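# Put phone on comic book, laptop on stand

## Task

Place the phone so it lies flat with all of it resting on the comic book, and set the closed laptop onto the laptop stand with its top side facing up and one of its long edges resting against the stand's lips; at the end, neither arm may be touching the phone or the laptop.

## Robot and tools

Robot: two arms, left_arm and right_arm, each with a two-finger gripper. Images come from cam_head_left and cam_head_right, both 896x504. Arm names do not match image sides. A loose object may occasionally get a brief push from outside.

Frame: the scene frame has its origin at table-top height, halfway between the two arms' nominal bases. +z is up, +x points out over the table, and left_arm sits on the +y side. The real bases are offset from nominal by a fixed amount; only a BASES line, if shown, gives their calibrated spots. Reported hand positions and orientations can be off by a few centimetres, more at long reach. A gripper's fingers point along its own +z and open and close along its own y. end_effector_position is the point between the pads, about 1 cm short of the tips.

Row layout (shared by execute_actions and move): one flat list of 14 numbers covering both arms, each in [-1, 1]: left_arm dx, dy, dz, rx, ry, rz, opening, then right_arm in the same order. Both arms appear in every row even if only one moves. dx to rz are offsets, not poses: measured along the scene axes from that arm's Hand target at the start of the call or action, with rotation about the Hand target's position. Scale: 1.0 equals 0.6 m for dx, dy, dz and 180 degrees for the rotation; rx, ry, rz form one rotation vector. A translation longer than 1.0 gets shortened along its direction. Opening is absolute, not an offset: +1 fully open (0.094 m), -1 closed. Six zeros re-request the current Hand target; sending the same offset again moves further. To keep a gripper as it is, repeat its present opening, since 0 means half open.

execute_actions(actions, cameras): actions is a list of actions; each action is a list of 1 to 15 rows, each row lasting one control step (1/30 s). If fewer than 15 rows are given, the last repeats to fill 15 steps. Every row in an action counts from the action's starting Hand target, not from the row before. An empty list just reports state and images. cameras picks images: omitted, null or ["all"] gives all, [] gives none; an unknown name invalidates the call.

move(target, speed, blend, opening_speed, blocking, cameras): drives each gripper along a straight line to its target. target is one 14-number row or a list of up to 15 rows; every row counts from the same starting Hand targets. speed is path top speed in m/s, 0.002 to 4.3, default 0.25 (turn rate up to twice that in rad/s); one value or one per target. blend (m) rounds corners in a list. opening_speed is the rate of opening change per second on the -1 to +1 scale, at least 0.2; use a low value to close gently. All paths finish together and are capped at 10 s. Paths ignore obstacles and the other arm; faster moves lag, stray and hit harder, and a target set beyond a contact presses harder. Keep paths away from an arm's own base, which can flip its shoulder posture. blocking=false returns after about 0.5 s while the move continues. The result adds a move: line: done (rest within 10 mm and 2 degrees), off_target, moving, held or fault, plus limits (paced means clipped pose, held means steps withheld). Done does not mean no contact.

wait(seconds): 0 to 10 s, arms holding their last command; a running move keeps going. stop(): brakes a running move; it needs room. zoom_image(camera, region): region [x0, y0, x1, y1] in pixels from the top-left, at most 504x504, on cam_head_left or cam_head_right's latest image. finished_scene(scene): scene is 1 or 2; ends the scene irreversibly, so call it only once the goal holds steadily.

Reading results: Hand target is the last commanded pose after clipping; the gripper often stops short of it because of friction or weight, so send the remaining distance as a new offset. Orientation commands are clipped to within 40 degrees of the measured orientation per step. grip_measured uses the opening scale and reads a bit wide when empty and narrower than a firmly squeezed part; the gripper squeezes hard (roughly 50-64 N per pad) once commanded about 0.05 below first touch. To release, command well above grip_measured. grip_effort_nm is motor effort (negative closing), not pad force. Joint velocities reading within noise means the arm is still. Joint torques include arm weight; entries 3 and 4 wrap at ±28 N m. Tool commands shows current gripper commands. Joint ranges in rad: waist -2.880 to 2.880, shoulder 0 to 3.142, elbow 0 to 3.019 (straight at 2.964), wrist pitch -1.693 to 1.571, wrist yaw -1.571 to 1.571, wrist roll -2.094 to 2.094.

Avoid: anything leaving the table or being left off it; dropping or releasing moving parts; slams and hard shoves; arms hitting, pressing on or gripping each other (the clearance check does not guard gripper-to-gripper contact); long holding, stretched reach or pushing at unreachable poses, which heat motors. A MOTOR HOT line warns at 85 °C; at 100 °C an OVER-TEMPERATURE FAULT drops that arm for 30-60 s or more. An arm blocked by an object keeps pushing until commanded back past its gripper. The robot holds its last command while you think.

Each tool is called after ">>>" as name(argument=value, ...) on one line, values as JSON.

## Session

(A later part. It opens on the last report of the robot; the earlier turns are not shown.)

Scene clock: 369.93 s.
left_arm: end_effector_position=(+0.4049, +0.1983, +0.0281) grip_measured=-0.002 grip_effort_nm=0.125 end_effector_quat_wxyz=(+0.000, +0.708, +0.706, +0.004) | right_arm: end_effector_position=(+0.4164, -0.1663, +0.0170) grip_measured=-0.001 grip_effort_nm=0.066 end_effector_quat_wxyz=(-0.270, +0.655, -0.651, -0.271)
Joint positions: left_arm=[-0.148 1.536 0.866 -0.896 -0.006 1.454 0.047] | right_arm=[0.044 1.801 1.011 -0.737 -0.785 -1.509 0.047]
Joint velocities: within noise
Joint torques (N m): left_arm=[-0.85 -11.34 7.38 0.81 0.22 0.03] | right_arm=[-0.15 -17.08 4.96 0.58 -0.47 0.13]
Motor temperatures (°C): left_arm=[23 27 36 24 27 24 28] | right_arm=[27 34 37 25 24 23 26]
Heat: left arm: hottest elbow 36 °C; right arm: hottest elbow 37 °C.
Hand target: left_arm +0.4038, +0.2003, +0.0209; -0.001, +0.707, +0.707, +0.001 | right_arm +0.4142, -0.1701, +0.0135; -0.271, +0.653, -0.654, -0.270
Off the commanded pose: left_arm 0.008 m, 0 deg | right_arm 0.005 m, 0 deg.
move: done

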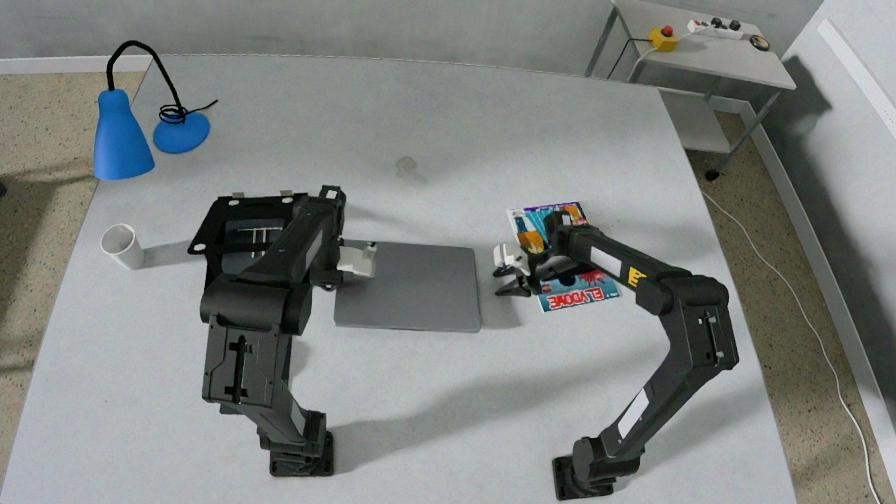

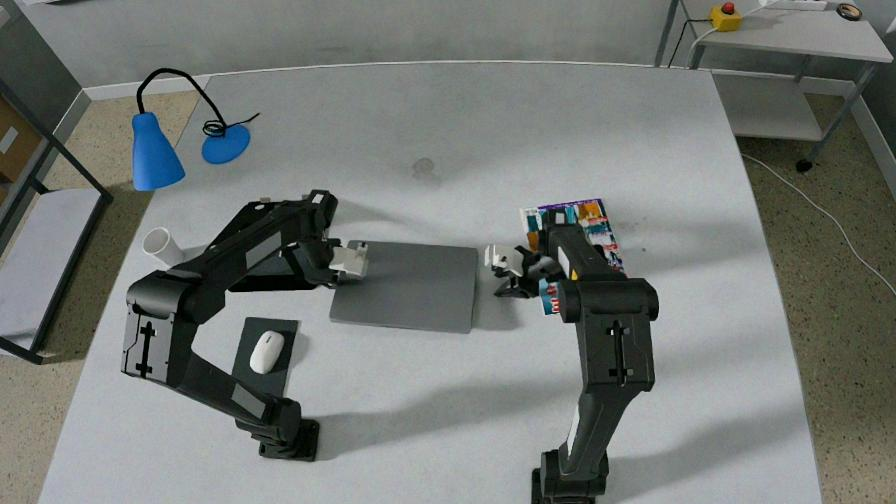

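>>> move(target=[[0,-0.04,0,0,0,0,0,0.0,0.08,0,0,0,0,0],[0,-0.055,0,0,0,0,0,0.0,0.125,0,0,0,0,0]], speed=0.05)

>>> zoom_image(camera="cam_head_right", region=[260, 170, 540, 370])

>>> zoom_image(camera="cam_head_left", region=[260, 170, 540, 370])

Scene clock: 374.23 s.
left_arm: end_effector_position=(+0.4046, +0.1976, +0.0274) grip_measured=-0.002 grip_effort_nm=0.120 end_effector_quat_wxyz=(-0.010, +0.698, +0.715, +0.014) | right_arm: end_effector_position=(+0.4228, -0.1192, +0.0167) grip_measured=-0.001 grip_effort_nm=0.061 end_effector_quat_wxyz=(-0.273, +0.643, -0.666, -0.263)
Joint positions: left_arm=[-0.163 1.539 0.866 -0.896 -0.034 1.412 0.047] | right_arm=[0.15 1.793 0.997 -0.588 -0.759 -1.305 0.047]
Joint velocities: within noise
Joint torques (N m): left_arm=[-5.36 -10.7 8.36 0.91 1.29 -0.38] | right_arm=[3.9 -16.85 5.41 1.42 -0.63 0.33]
Motor temperatures (°C): left_arm=[23 27 35 24 27 24 28] | right_arm=[27 34 36 25 24 23 26]
Heat: left arm: hottest elbow 35 °C; right arm: hottest elbow 36 °C.
Hand target: left_arm +0.4038, +0.1673, +0.0208; -0.001, +0.707, +0.707, +0.001 | right_arm +0.4143, -0.0952, +0.0135; -0.271, +0.653, -0.654, -0.270
Off the commanded pose: left_arm 0.031 m, 2 deg | right_arm 0.026 m, 2 deg.
move: off_target (left_arm, right_arm)

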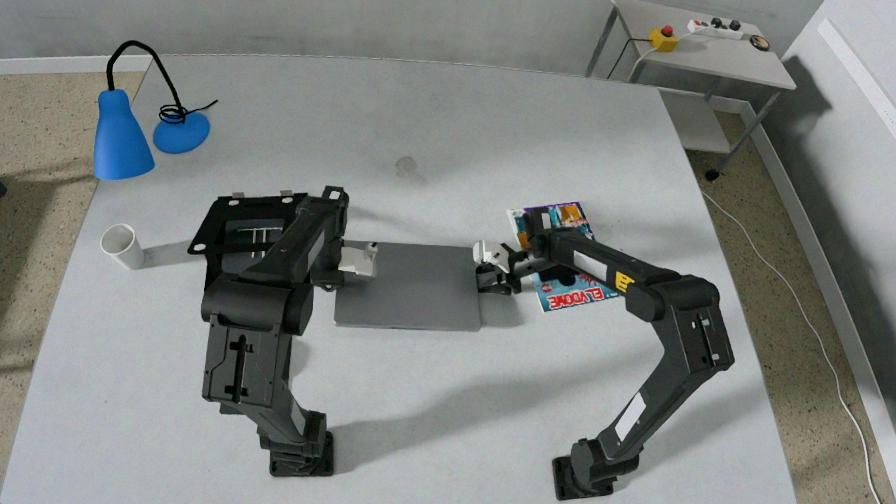

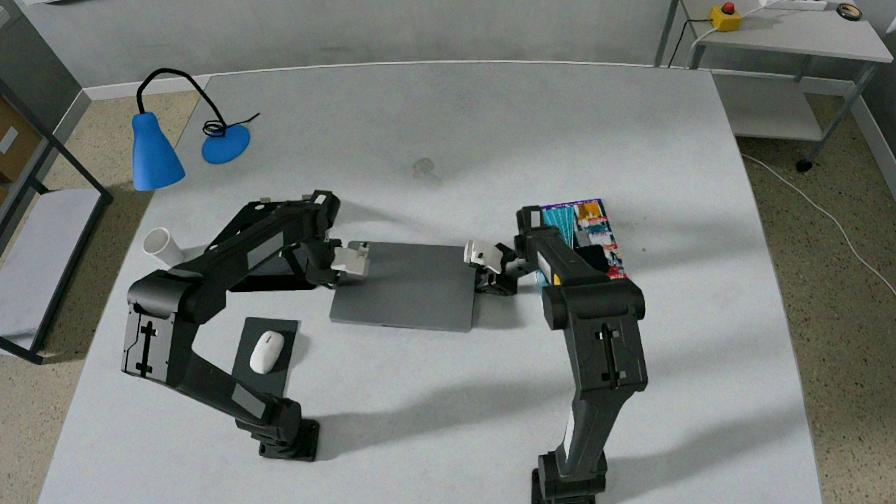

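Scaled by 1.800.

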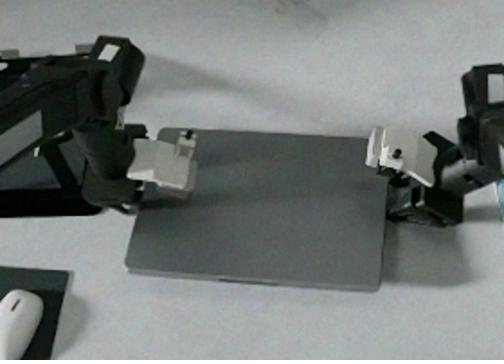

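Scaled by 1.800.

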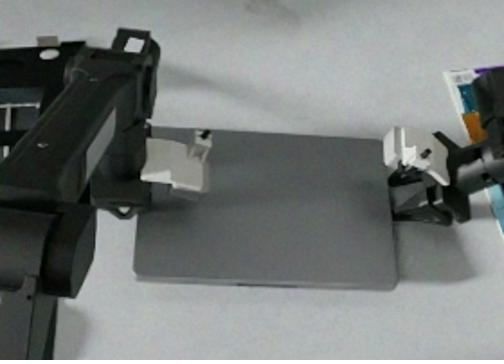

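>>> move(target=[[0,-0.06,0,0,0,0,0,0.0,0.07,0,0,0,0,0]], speed=0.06, cameras=[])

>>> move(target=[[0,0,0.07,0,0,0,0,0.0,0,0.07,0,0,0,0]], speed=0.06)

>>> zoom_image(camera="cam_head_right", region=[260, 170, 540, 370])

>>> zoom_image(camera="cam_head_left", region=[260, 170, 540, 370])

Scene clock: 379.43 s.
left_arm: end_effector_position=(+0.3985, +0.1967, +0.0268) grip_measured=-0.002 grip_effort_nm=0.115 end_effector_quat_wxyz=(-0.033, +0.691, +0.722, +0.025) | right_arm: end_effector_position=(+0.4347, -0.1147, +0.0167) grip_measured=-0.001 grip_effort_nm=0.071 end_effector_quat_wxyz=(-0.276, +0.631, -0.684, -0.239)
Joint positions: left_arm=[-0.188 1.542 0.866 -0.92 -0.078 1.367 0.047] | right_arm=[0.168 1.787 0.997 -0.524 -0.711 -1.221 0.047]
Joint velocities: within noise
Joint torques (N m): left_arm=[-10.75 -10.34 9.87 0.8 3.02 -0.69] | right_arm=[8.47 -16.21 5.89 1.69 -1.6 0.53]
Motor temperatures (°C): left_arm=[23 27 35 24 28 24 28] | right_arm=[27 34 36 25 24 23 26]
Heat: left arm: hottest elbow 35 °C; right arm: hottest elbow 36 °C.
Hand target: left_arm +0.4039, +0.1312, +0.0209; -0.001, +0.707, +0.707, +0.001 | right_arm +0.4142, -0.0530, +0.0136; -0.271, +0.653, -0.654, -0.270
Off the commanded pose: left_arm 0.066 m, 5 deg | right_arm 0.065 m, 6 deg.
move: off_target (left_arm, right_arm)
No camera images: "cameras" was empty.

Scene clock: 380.67 s.
left_arm: end_effector_position=(+0.3763, +0.1885, +0.0380) grip_measured=-0.002 grip_effort_nm=0.115 end_effector_quat_wxyz=(-0.057, +0.689, +0.723, +0.003) | right_arm: end_effector_position=(+0.4251, -0.1154, +0.0223) grip_measured=-0.001 grip_effort_nm=0.071 end_effector_quat_wxyz=(+0.255, -0.630, +0.694, +0.240)
Joint positions: left_arm=[-0.216 1.512 0.866 -1.017 -0.068 1.331 0.047] | right_arm=[0.177 1.763 0.997 -0.584 -0.686 -1.213 0.047]
Joint velocities: within noise
Joint torques (N m): left_arm=[-8.59 -13.51 14.75 0.2 2.79 -0.34] | right_arm=[7.82 -19.78 8.17 0.01 -2.53 0.5]
Motor temperatures (°C): left_arm=[23 27 35 24 29 24 28] | right_arm=[27 34 36 25 25 23 26]
Heat: left arm: hottest elbow 35 °C; right arm: hottest elbow 36 °C.
Hand target: left_arm +0.4038, +0.1312, +0.0629; -0.001, +0.707, +0.707, +0.001 | right_arm +0.4143, -0.0531, +0.0556; +0.271, -0.653, +0.654, +0.270
Off the commanded pose: left_arm 0.068 m, 7 deg | right_arm 0.072 m, 7 deg.
move: off_target (left_arm, right_arm)

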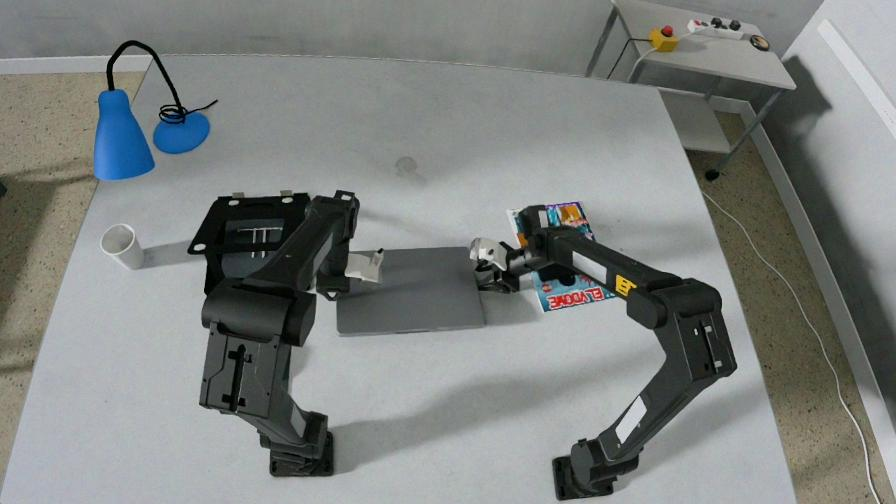

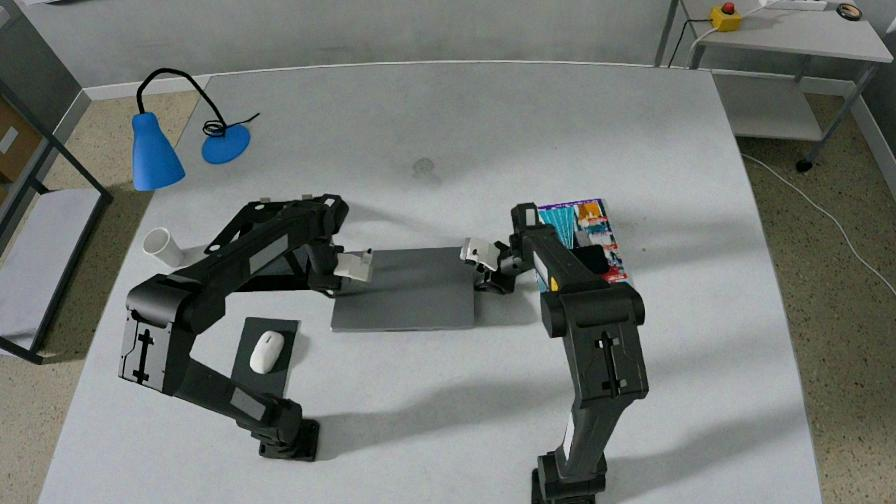

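Scaled by 1.800.

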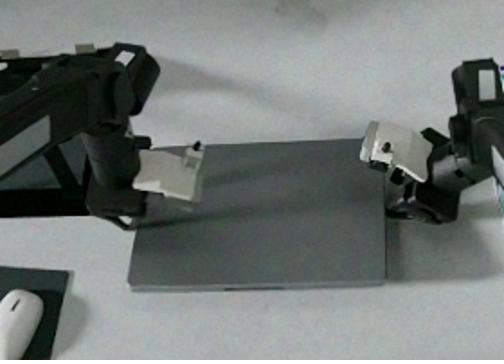

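Scaled by 1.800.

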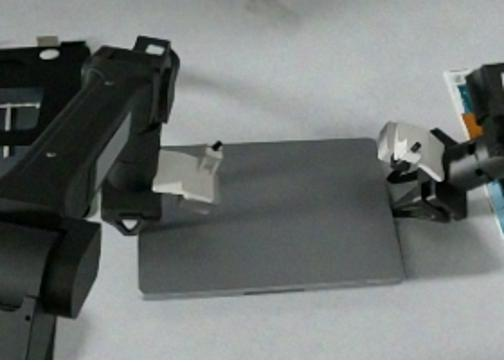

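>>> move(target=[[0.04,0,0.08,0,0,0,0,-0.01,0,0.1,0,0,0,0]], speed=0.06)

>>> zoom_image(camera="cam_head_right", region=[260, 170, 540, 370])

>>> zoom_image(camera="cam_head_left", region=[260, 170, 540, 370])

Scene clock: 386.80 s.
left_arm: end_effector_position=(+0.4037, +0.1350, +0.0896) grip_measured=-0.002 grip_effort_nm=0.110 end_effector_quat_wxyz=(-0.023, +0.712, +0.702, -0.013) | right_arm: end_effector_position=(+0.3886, -0.0601, +0.0903) grip_measured=-0.001 grip_effort_nm=0.061 end_effector_quat_wxyz=(-0.249, +0.649, -0.661, -0.282)
Joint positions: left_arm=[-0.308 1.501 1.017 -1.139 0.001 1.305 0.047] | right_arm=[0.292 1.633 1.022 -0.728 -0.744 -1.163 0.047]
Joint velocities: within noise
Joint torques (N m): left_arm=[-0.73 -13.63 14.83 0.03 -0.08 -0.07] | right_arm=[0.62 -16.97 10.93 -0.08 -0.36 0.22]
Motor temperatures (°C): left_arm=[23 27 36 24 32 24 28] | right_arm=[27 35 36 25 28 23 26]
Heat: left arm: hottest elbow 36 °C; right arm: hottest elbow 36 °C.
Hand target: left_arm +0.4279, +0.1312, +0.1110; -0.001, +0.707, +0.707, +0.001 | right_arm +0.4083, -0.0531, +0.1156; -0.271, +0.653, -0.654, -0.270
Off the commanded pose: left_arm 0.032 m, 3 deg | right_arm 0.033 m, 3 deg.
move: off_target (left_arm, right_arm)

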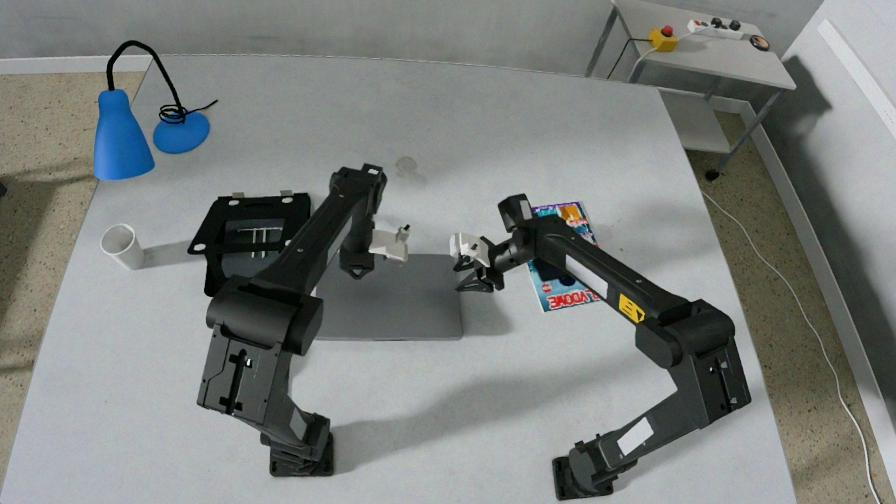

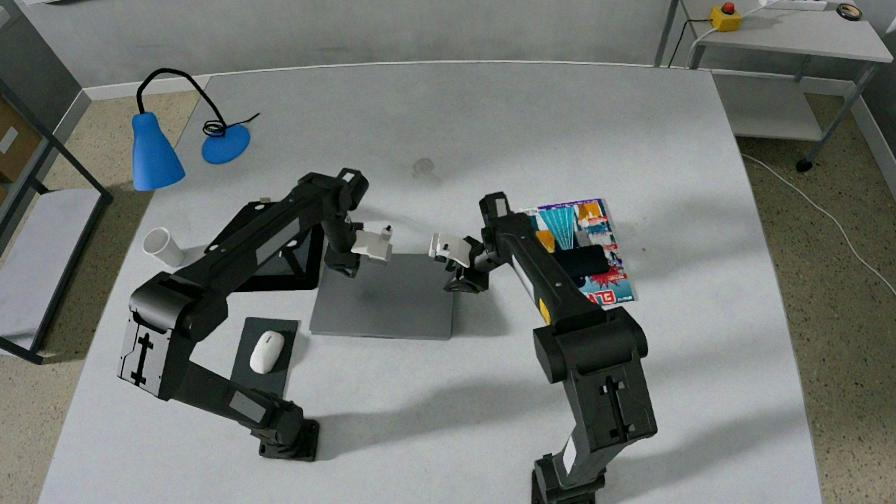

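Scaled by 1.800.

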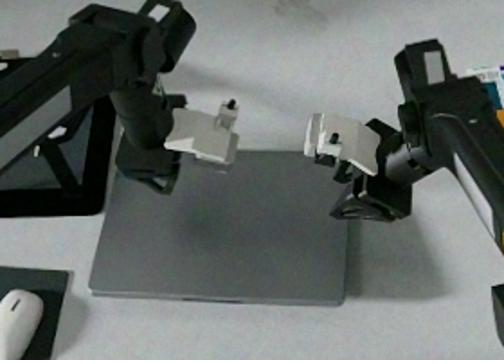

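Scaled by 1.800.

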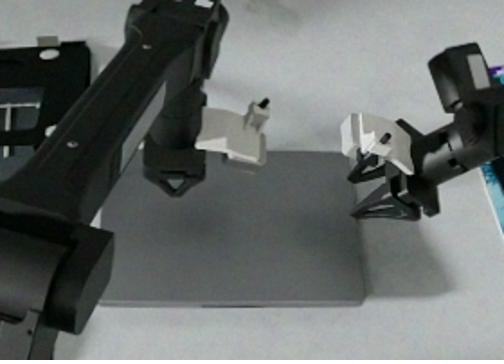

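>>> move(target=[[0,0,0.15,0,0,0,-0.8,-0.0,-0.02,0.12,0,0,0,0],[-0.23,0.207,0.14,0,0,0,-1,-0.022,-0.19,0.0,0.078,0.406,-0.295,-0.15],[-0.23,0.207,-0.14,0,0,0,-1,-0.022,-0.19,-0.08,0.078,0.406,-0.295,-0.15]], speed=0.25)

>>> zoom_image(camera="cam_head_right", region=[260, 190, 540, 390])

>>> zoom_image(camera="cam_head_left", region=[260, 190, 540, 390])

Scene clock: 419.77 s.
left_arm: end_effector_position=(+0.2907, +0.2512, +0.0314) grip_measured=-0.981 grip_effort_nm=-0.999 end_effector_quat_wxyz=(+0.001, +0.709, +0.705, +0.002) | right_arm: end_effector_position=(+0.3973, -0.1625, +0.0798) grip_measured=-0.149 grip_effort_nm=-0.085 end_effector_quat_wxyz=(+0.008, -0.014, +0.854, +0.521)
Joint positions: left_arm=[0.005 1.221 0.567 -0.912 0 1.611 0.001] | right_arm=[-0.018 1.731 0.979 -0.845 -1.095 -0.061 0.04]
Joint velocities: within noise
Joint torques (N m): left_arm=[-0.67 -5.6 7.8 0.46 0.03 0.11] | right_arm=[-0.32 -14.33 5.29 0.46 -0.57 0.16]
Motor temperatures (°C): left_arm=[23 27 38 24 28 24 28] | right_arm=[27 36 37 25 25 23 25]
Heat: left arm: hottest elbow 38 °C; right arm: hottest elbow 37 °C.
Hand target: left_arm +0.2899, +0.2554, +0.0270; -0.001, +0.707, +0.707, +0.001 | right_arm +0.3950, -0.1670, +0.0676; -0.001, +0.000, +0.853, +0.522
Off the commanded pose: left_arm 0.006 m, 0 deg | right_arm 0.013 m, 2 deg.
move: off_target (right_arm); target 2's new opening was sent with right_arm's hand 0.012 m and 2 deg from that target

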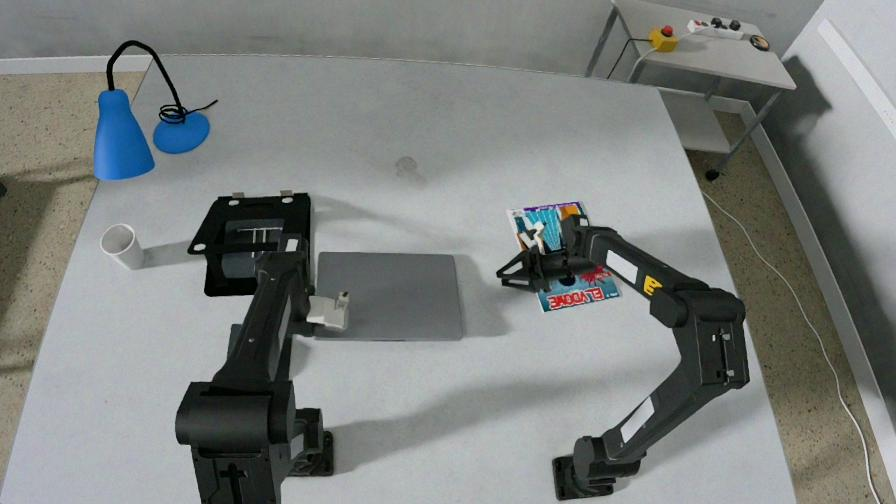

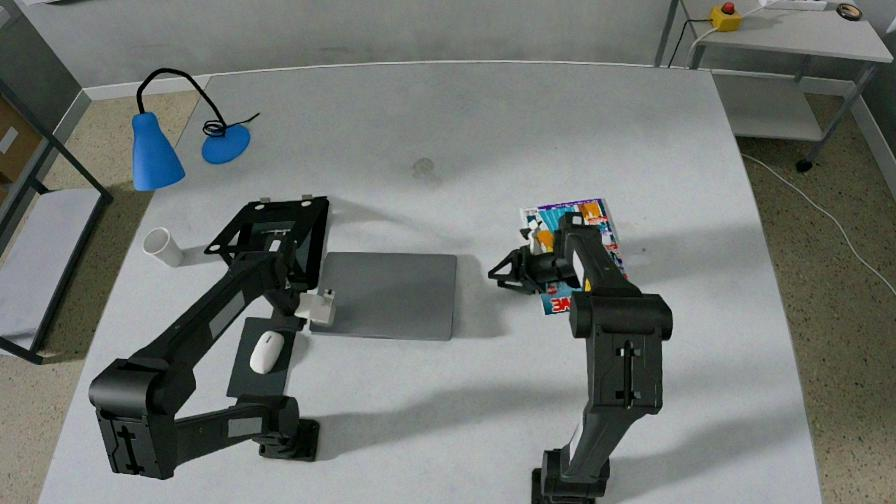

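Scaled by 1.800.

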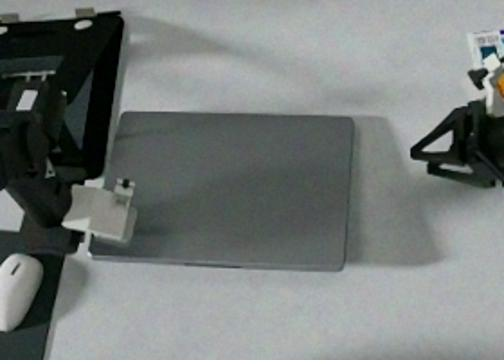

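Scaled by 1.800.

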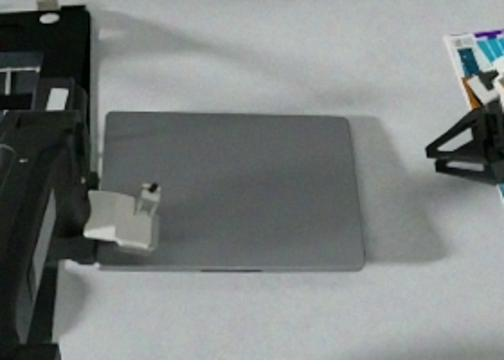

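>>> move(target=[[0,0,0,0,0,0,-1,0,0,-0.078,0,0,0,-0.15],[0,0,0,0,0,0,-1,0,0.12,-0.078,0,0,0,-0.15]], speed=0.1)

>>> zoom_image(camera="cam_head_right", region=[400, 230, 520, 350])

>>> zoom_image(camera="cam_head_left", region=[410, 230, 530, 350])

Scene clock: 425.10 s.
left_arm: end_effector_position=(+0.2907, +0.2512, +0.0313) grip_measured=-0.981 grip_effort_nm=-0.994 end_effector_quat_wxyz=(+0.001, +0.709, +0.705, +0.002) | right_arm: end_effector_position=(+0.4053, -0.1000, +0.0292) grip_measured=-0.149 grip_effort_nm=-0.061 end_effector_quat_wxyz=(+0.009, -0.001, +0.849, +0.528)
Joint positions: left_arm=[0.005 1.221 0.567 -0.912 0 1.611 0.001] | right_arm=[0.123 1.825 0.907 -0.37 -1.092 0.298 0.04]
Joint velocities: within noise
Joint torques (N m): left_arm=[-0.62 -6.77 7.86 0.62 0.02 0.07] | right_arm=[1.55 -16.62 3.97 0.9 -0.02 0.16]
Motor temperatures (°C): left_arm=[23 27 38 24 28 24 28] | right_arm=[27 35 36 25 25 23 25]
Heat: left arm: hottest elbow 38 °C; right arm: hottest elbow 36 °C.
Hand target: left_arm +0.2899, +0.2554, +0.0270; -0.001, +0.707, +0.707, +0.001 | right_arm +0.3951, -0.0950, +0.0208; -0.001, +0.000, +0.853, +0.522
Off the commanded pose: left_arm 0.006 m, 0 deg | right_arm 0.014 m, 1 deg.
move: off_target (right_arm)

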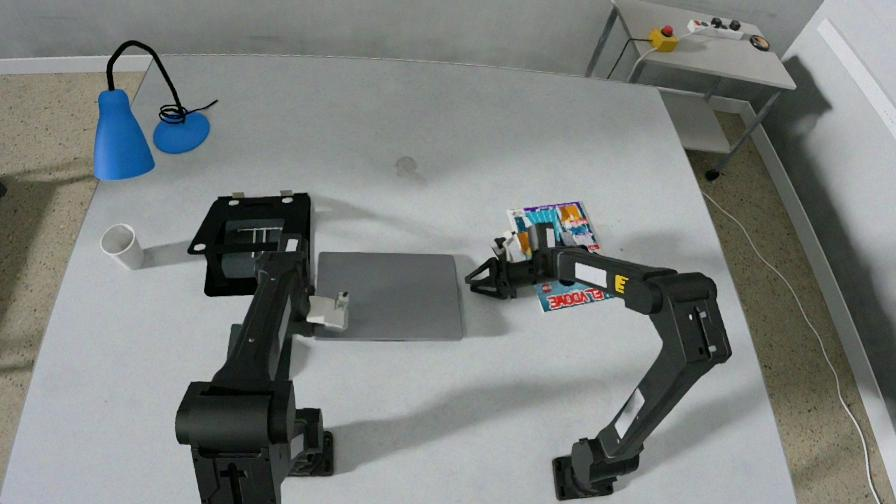

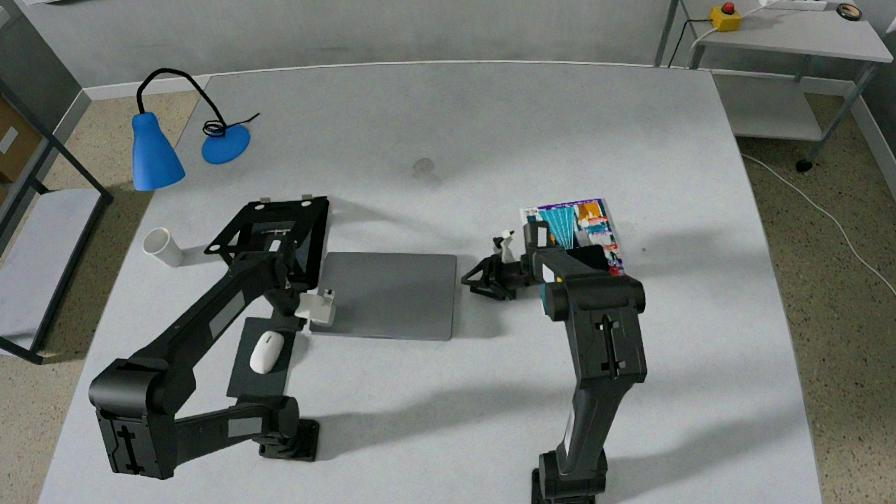

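Scaled by 4.200.

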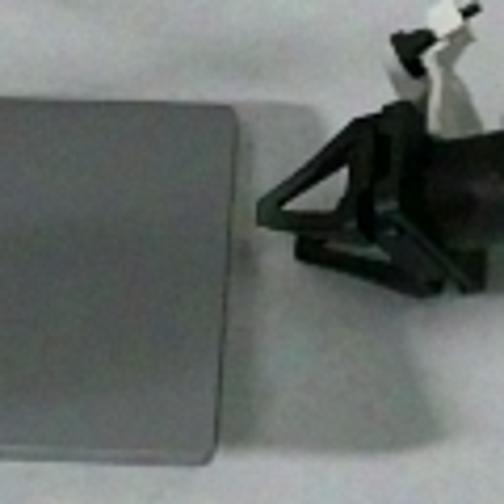

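Scaled by 4.200.

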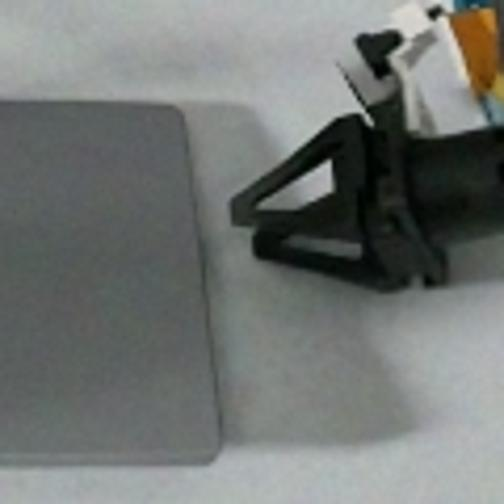

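>>> move(target=[[0,0,0,0,0,0,-1,0,0.0,-0.015,0,0,0,-0.15],[0,0,0,0,0,0,-1,0,0.11,-0.018,0,0,0,-0.15]], speed=0.06)

>>> zoom_image(camera="cam_head_right", region=[400, 230, 520, 350])

>>> zoom_image(camera="cam_head_left", region=[410, 230, 530, 350])

Scene clock: 430.13 s.
left_arm: end_effector_position=(+0.2907, +0.2512, +0.0313) grip_measured=-0.981 grip_effort_nm=-0.989 end_effector_quat_wxyz=(+0.001, +0.709, +0.705, +0.002) | right_arm: end_effector_position=(+0.4110, -0.0436, +0.0306) grip_measured=-0.149 grip_effort_nm=-0.051 end_effector_quat_wxyz=(+0.023, +0.005, +0.851, +0.525)
Joint positions: left_arm=[0.005 1.221 0.567 -0.912 0 1.611 0.001] | right_arm=[0.25 1.826 0.886 -0.091 -1.021 0.575 0.04]
Joint velocities: within noise
Joint torques (N m): left_arm=[0.03 -7.3 7.72 0.7 -0.01 0.08] | right_arm=[2.96 -14.1 4.64 1.52 -0.42 0.13]
Motor temperatures (°C): left_arm=[23 27 37 24 28 24 28] | right_arm=[27 35 36 25 25 23 25]
Heat: left arm: hottest elbow 37 °C; right arm: hottest elbow 36 °C.
Hand target: left_arm +0.2899, +0.2554, +0.0270; -0.001, +0.707, +0.707, +0.001 | right_arm +0.3950, -0.0291, +0.0100; -0.001, +0.000, +0.853, +0.522
Off the commanded pose: left_arm 0.006 m, 0 deg | right_arm 0.030 m, 3 deg.
move: off_target (right_arm)

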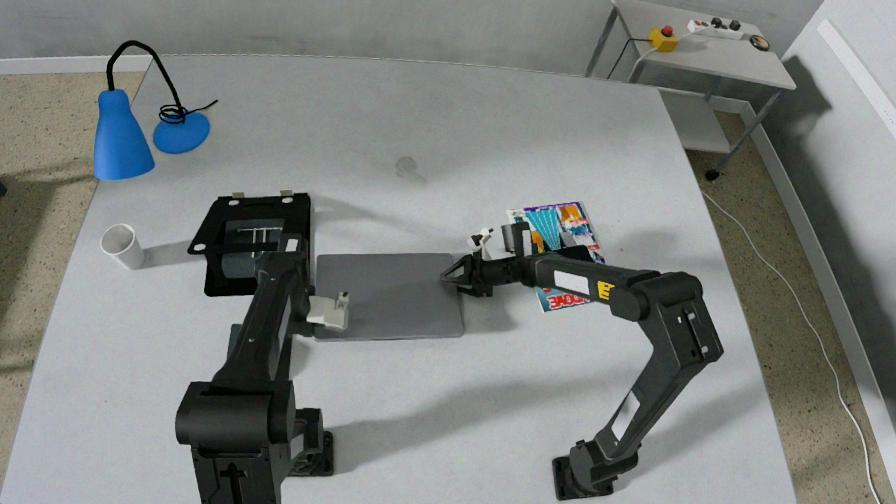

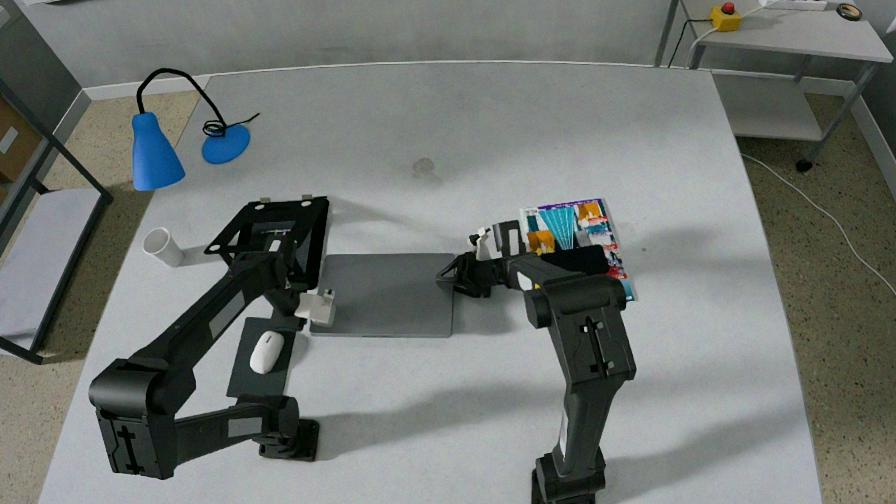

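Scaled by 4.200.

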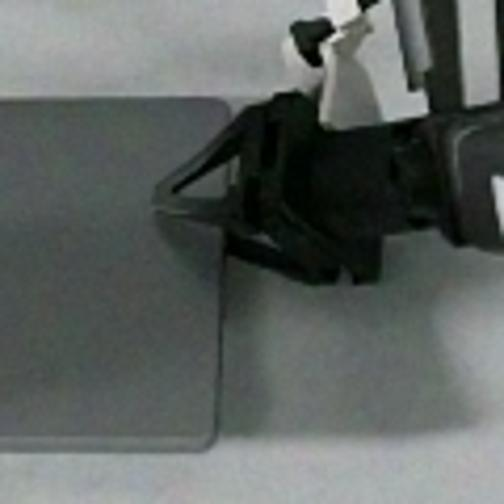

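Scaled by 4.200.

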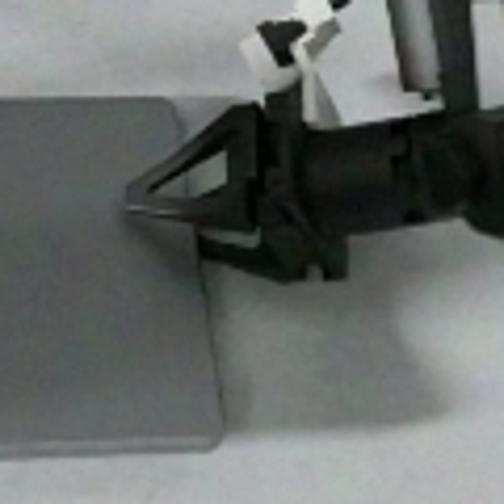

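>>> move(target=[[0,0,0,0,0,0,-1,-0.01,0.02,0.0,0,0,0,-0.15],[0,0,0,0,0,0,-1,-0.01,0.02,0.005,0,0,0,-1]], speed=0.06, opening_speed=0.3)

>>> zoom_image(camera="cam_head_right", region=[400, 230, 520, 350])

>>> zoom_image(camera="cam_head_left", region=[410, 230, 530, 350])

Scene clock: 437.20 s.
left_arm: end_effector_position=(+0.2907, +0.2512, +0.0313) grip_measured=-0.981 grip_effort_nm=-0.999 end_effector_quat_wxyz=(+0.001, +0.709, +0.705, +0.002) | right_arm: end_effector_position=(+0.4070, -0.0336, +0.0272) grip_measured=-0.473 grip_effort_nm=-1.043 end_effector_quat_wxyz=(+0.012, +0.024, +0.851, +0.525)
Joint positions: left_arm=[0.005 1.221 0.567 -0.912 0 1.611 0.001] | right_arm=[0.274 1.831 0.874 -0.041 -1.007 0.657 0.025]
Joint velocities: within noise
Joint torques (N m): left_arm=[-0.03 -6.77 7.86 0.66 -0.02 0.15] | right_arm=[3.25 -15.21 4.41 1.33 -0.4 -0.17]
Motor temperatures (°C): left_arm=[23 27 37 24 27 24 28] | right_arm=[27 35 36 25 25 23 26]
Heat: left arm: hottest elbow 37 °C; right arm: hottest elbow 36 °C.
Hand target: left_arm +0.2899, +0.2554, +0.0270; -0.001, +0.707, +0.707, +0.001 | right_arm +0.3892, -0.0171, +0.0130; -0.001, +0.000, +0.853, +0.521
Off the commanded pose: left_arm 0.006 m, 0 deg | right_arm 0.028 m, 3 deg.
move: off_target (right_arm); target 2's new opening was sent with right_arm's hand 0.034 m and 3 deg from that target

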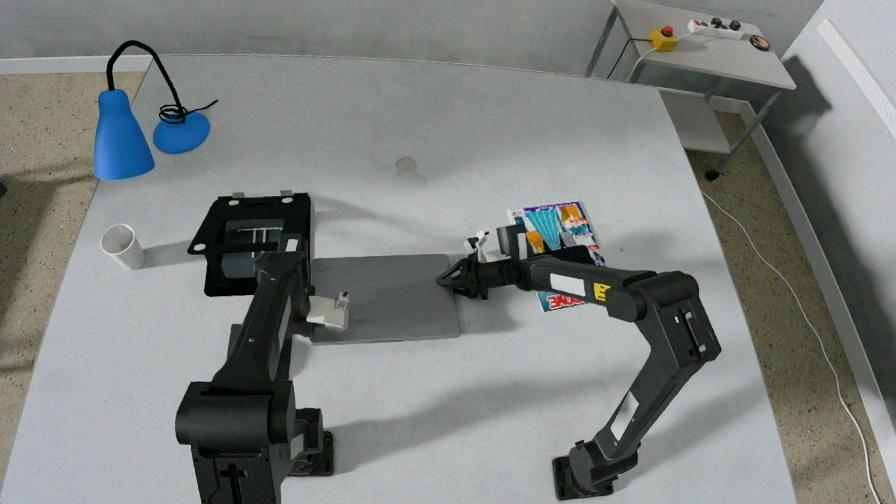

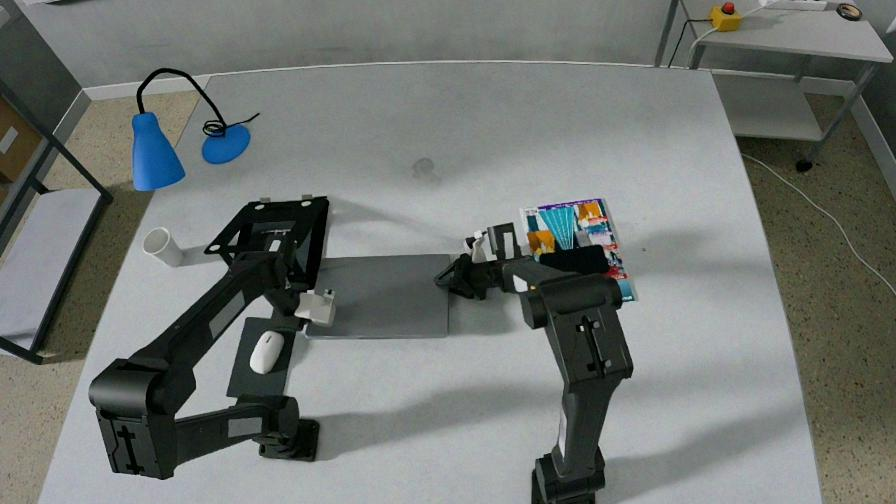

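Scaled by 4.200.

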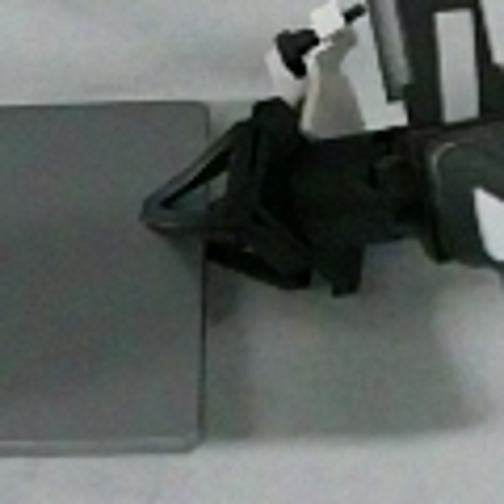

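Scaled by 4.200.

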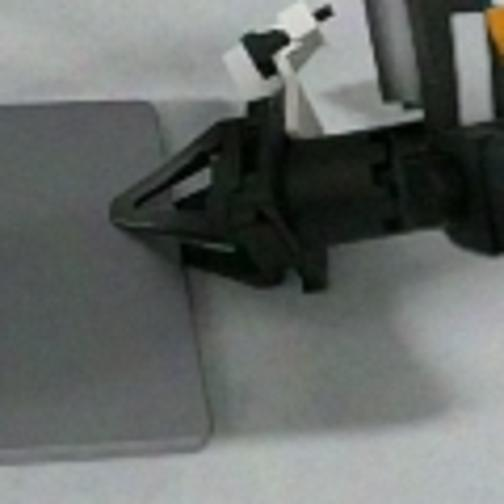

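>>> move(target=[[0,0,0.4,0,0,0,-1,0,-0.02,0.02,0,0,0,-1],[0.183,0.075,0.42,-0.272,0.273,0.444,-0.15,0,-0.338,0.02,0,0,0,-1]], speed=[0.25,0.1])

>>> zoom_image(camera="cam_head_left", region=[350, 200, 600, 380])

Scene clock: 466.87 s.
left_arm: end_effector_position=(+0.3819, +0.2851, +0.2597) grip_measured=-0.981 grip_effort_nm=-0.984 end_effector_quat_wxyz=(+0.099, -0.036, +0.892, -0.439) | right_arm: end_effector_position=(+0.3692, -0.1977, +0.0274) grip_measured=-0.509 grip_effort_nm=-1.038 end_effector_quat_wxyz=(-0.026, +0.017, +0.846, +0.532)
Joint positions: left_arm=[0.481 1.366 1.147 -1.67 0.893 0.582 0.001] | right_arm=[-0.111 1.851 0.936 -0.928 -1.105 -0.234 0.023]
Joint velocities: within noise
Joint torques (N m): left_arm=[-0.15 -10.29 15.51 -0.4 0.58 -0.03] | right_arm=[-1.61 -14.62 7.88 -0.47 0.38 -0.36]
Motor temperatures (°C): left_arm=[23 26 37 24 27 24 29] | right_arm=[27 34 34 25 25 24 27]
Heat: left arm: hottest elbow 37 °C; right arm: hottest shoulder 34 °C.
Hand target: left_arm +0.3957, +0.2988, +0.2785; -0.002, +0.030, +0.860, -0.509 (not the last commanded pose) | right_arm +0.3891, -0.2130, +0.0249; -0.001, +0.001, +0.853, +0.521 (not the last commanded pose)
Tool commands: left_gripper/opening=-1.0 right_gripper/opening=-1.0
Off the commanded pose: left_arm 0.030 m, 16 deg | right_arm 0.030 m, 4 deg.
joint sent to its limit (left arm) — joint 4 (wrist pitch), lower limit.
move: off_target (left_arm, right_arm; path cut at 10 s); path passed 1 of 2 targets; target 2's new opening was not sent

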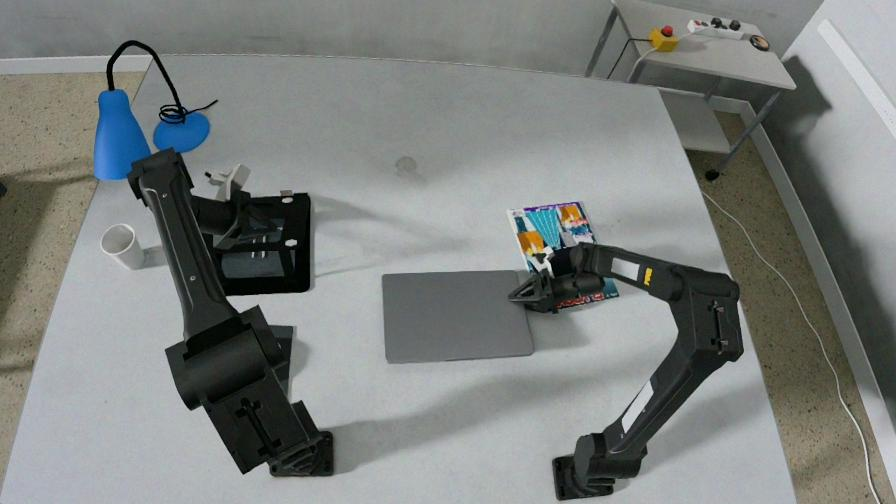

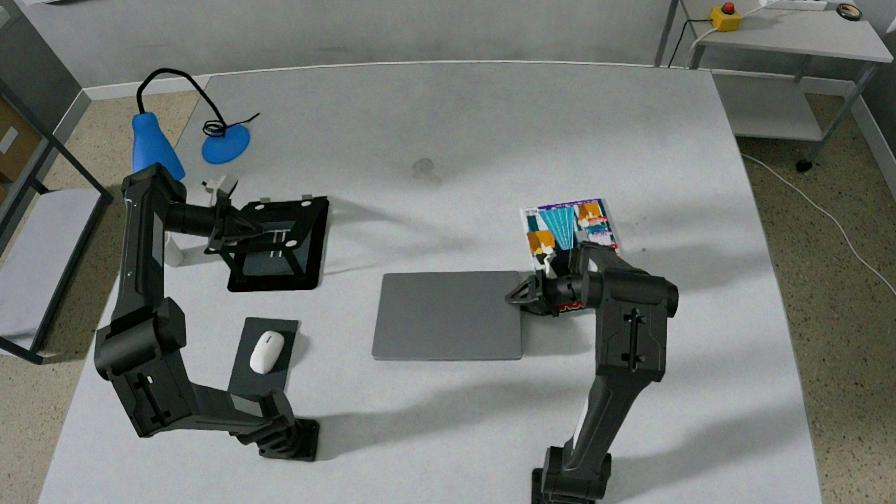

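Scaled by 2.016.

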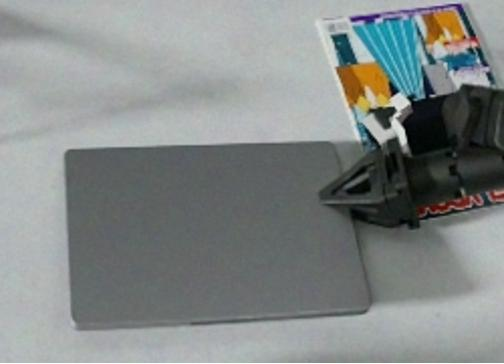

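>>> move(target=[[-0.143,-0.265,-0.1,0,0,0,-0.15,0,0,0,0,0,0,-1],[-0.143,-0.265,-0.3,0,0,0,-0.15,0,0,0,0,0,0,-1]], speed=[0.25,0.2])

>>> zoom_image(camera="cam_head_left", region=[300, 240, 460, 390])

>>> zoom_image(camera="cam_head_right", region=[280, 240, 440, 390])

Scene clock: 476.13 s.
left_arm: end_effector_position=(+0.3105, +0.1432, +0.1032) grip_measured=-0.152 grip_effort_nm=0.134 end_effector_quat_wxyz=(+0.005, +0.034, +0.861, -0.508) | right_arm: end_effector_position=(+0.3692, -0.1977, +0.0274) grip_measured=-0.509 grip_effort_nm=-1.038 end_effector_quat_wxyz=(-0.026, +0.017, +0.846, +0.532)
Joint positions: left_arm=[0.15 1.426 0.679 -1.181 1.028 0.462 0.04] | right_arm=[-0.111 1.851 0.936 -0.928 -1.105 -0.234 0.023]
Joint velocities: within noise
Joint torques (N m): left_arm=[-1.44 -8.76 6.74 0.16 0.59 -0.11] | right_arm=[-1.49 -14.56 7.92 -0.39 0.38 -0.35]
Motor temperatures (°C): left_arm=[23 26 37 24 28 24 29] | right_arm=[27 34 35 25 25 24 27]
Heat: left arm: hottest elbow 37 °C; right arm: hottest elbow 35 °C.
Hand target: left_arm +0.3099, +0.1398, +0.0985; -0.002, +0.030, +0.860, -0.509 | right_arm +0.3891, -0.2130, +0.0248; -0.001, +0.000, +0.853, +0.521
Off the commanded pose: left_arm 0.006 m, 1 deg | right_arm 0.025 m, 4 deg.
move: off_target (right_arm)

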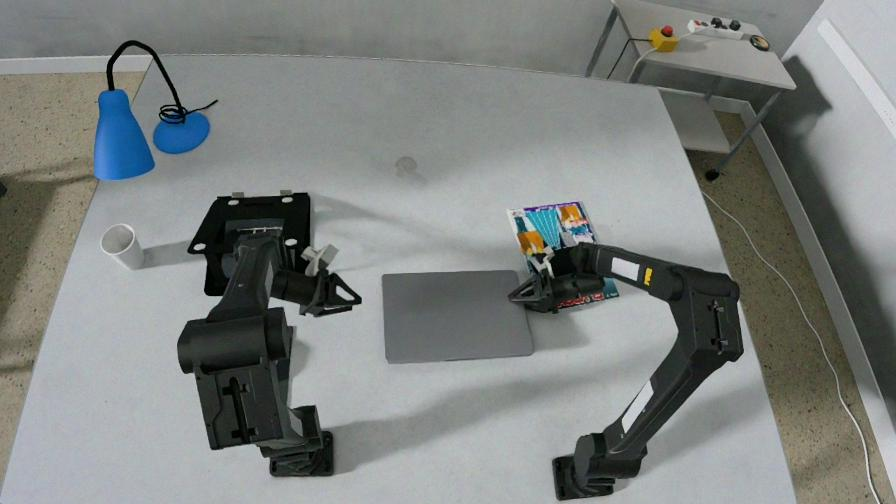

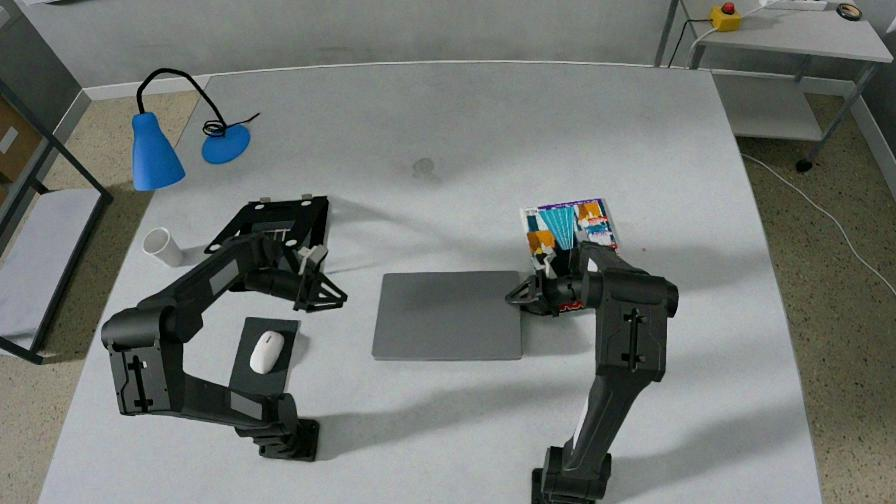

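Scaled by 3.150.

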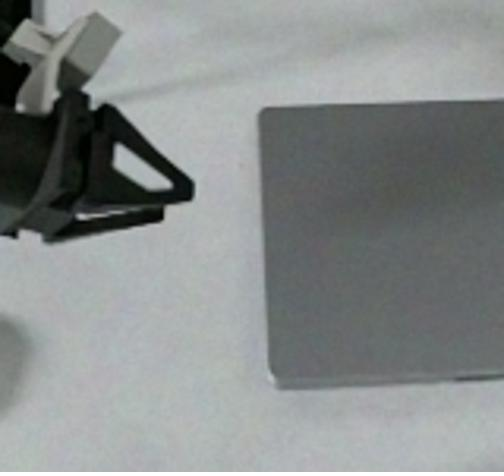

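Scaled by 3.150.

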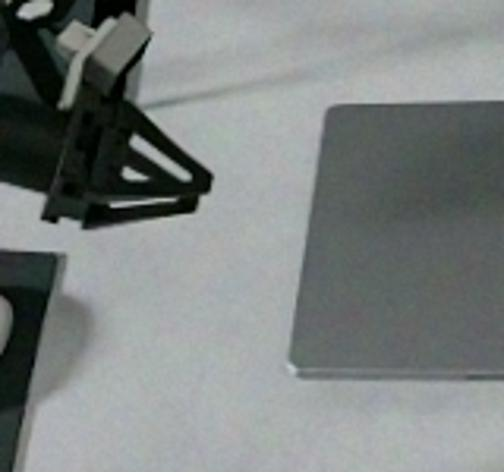

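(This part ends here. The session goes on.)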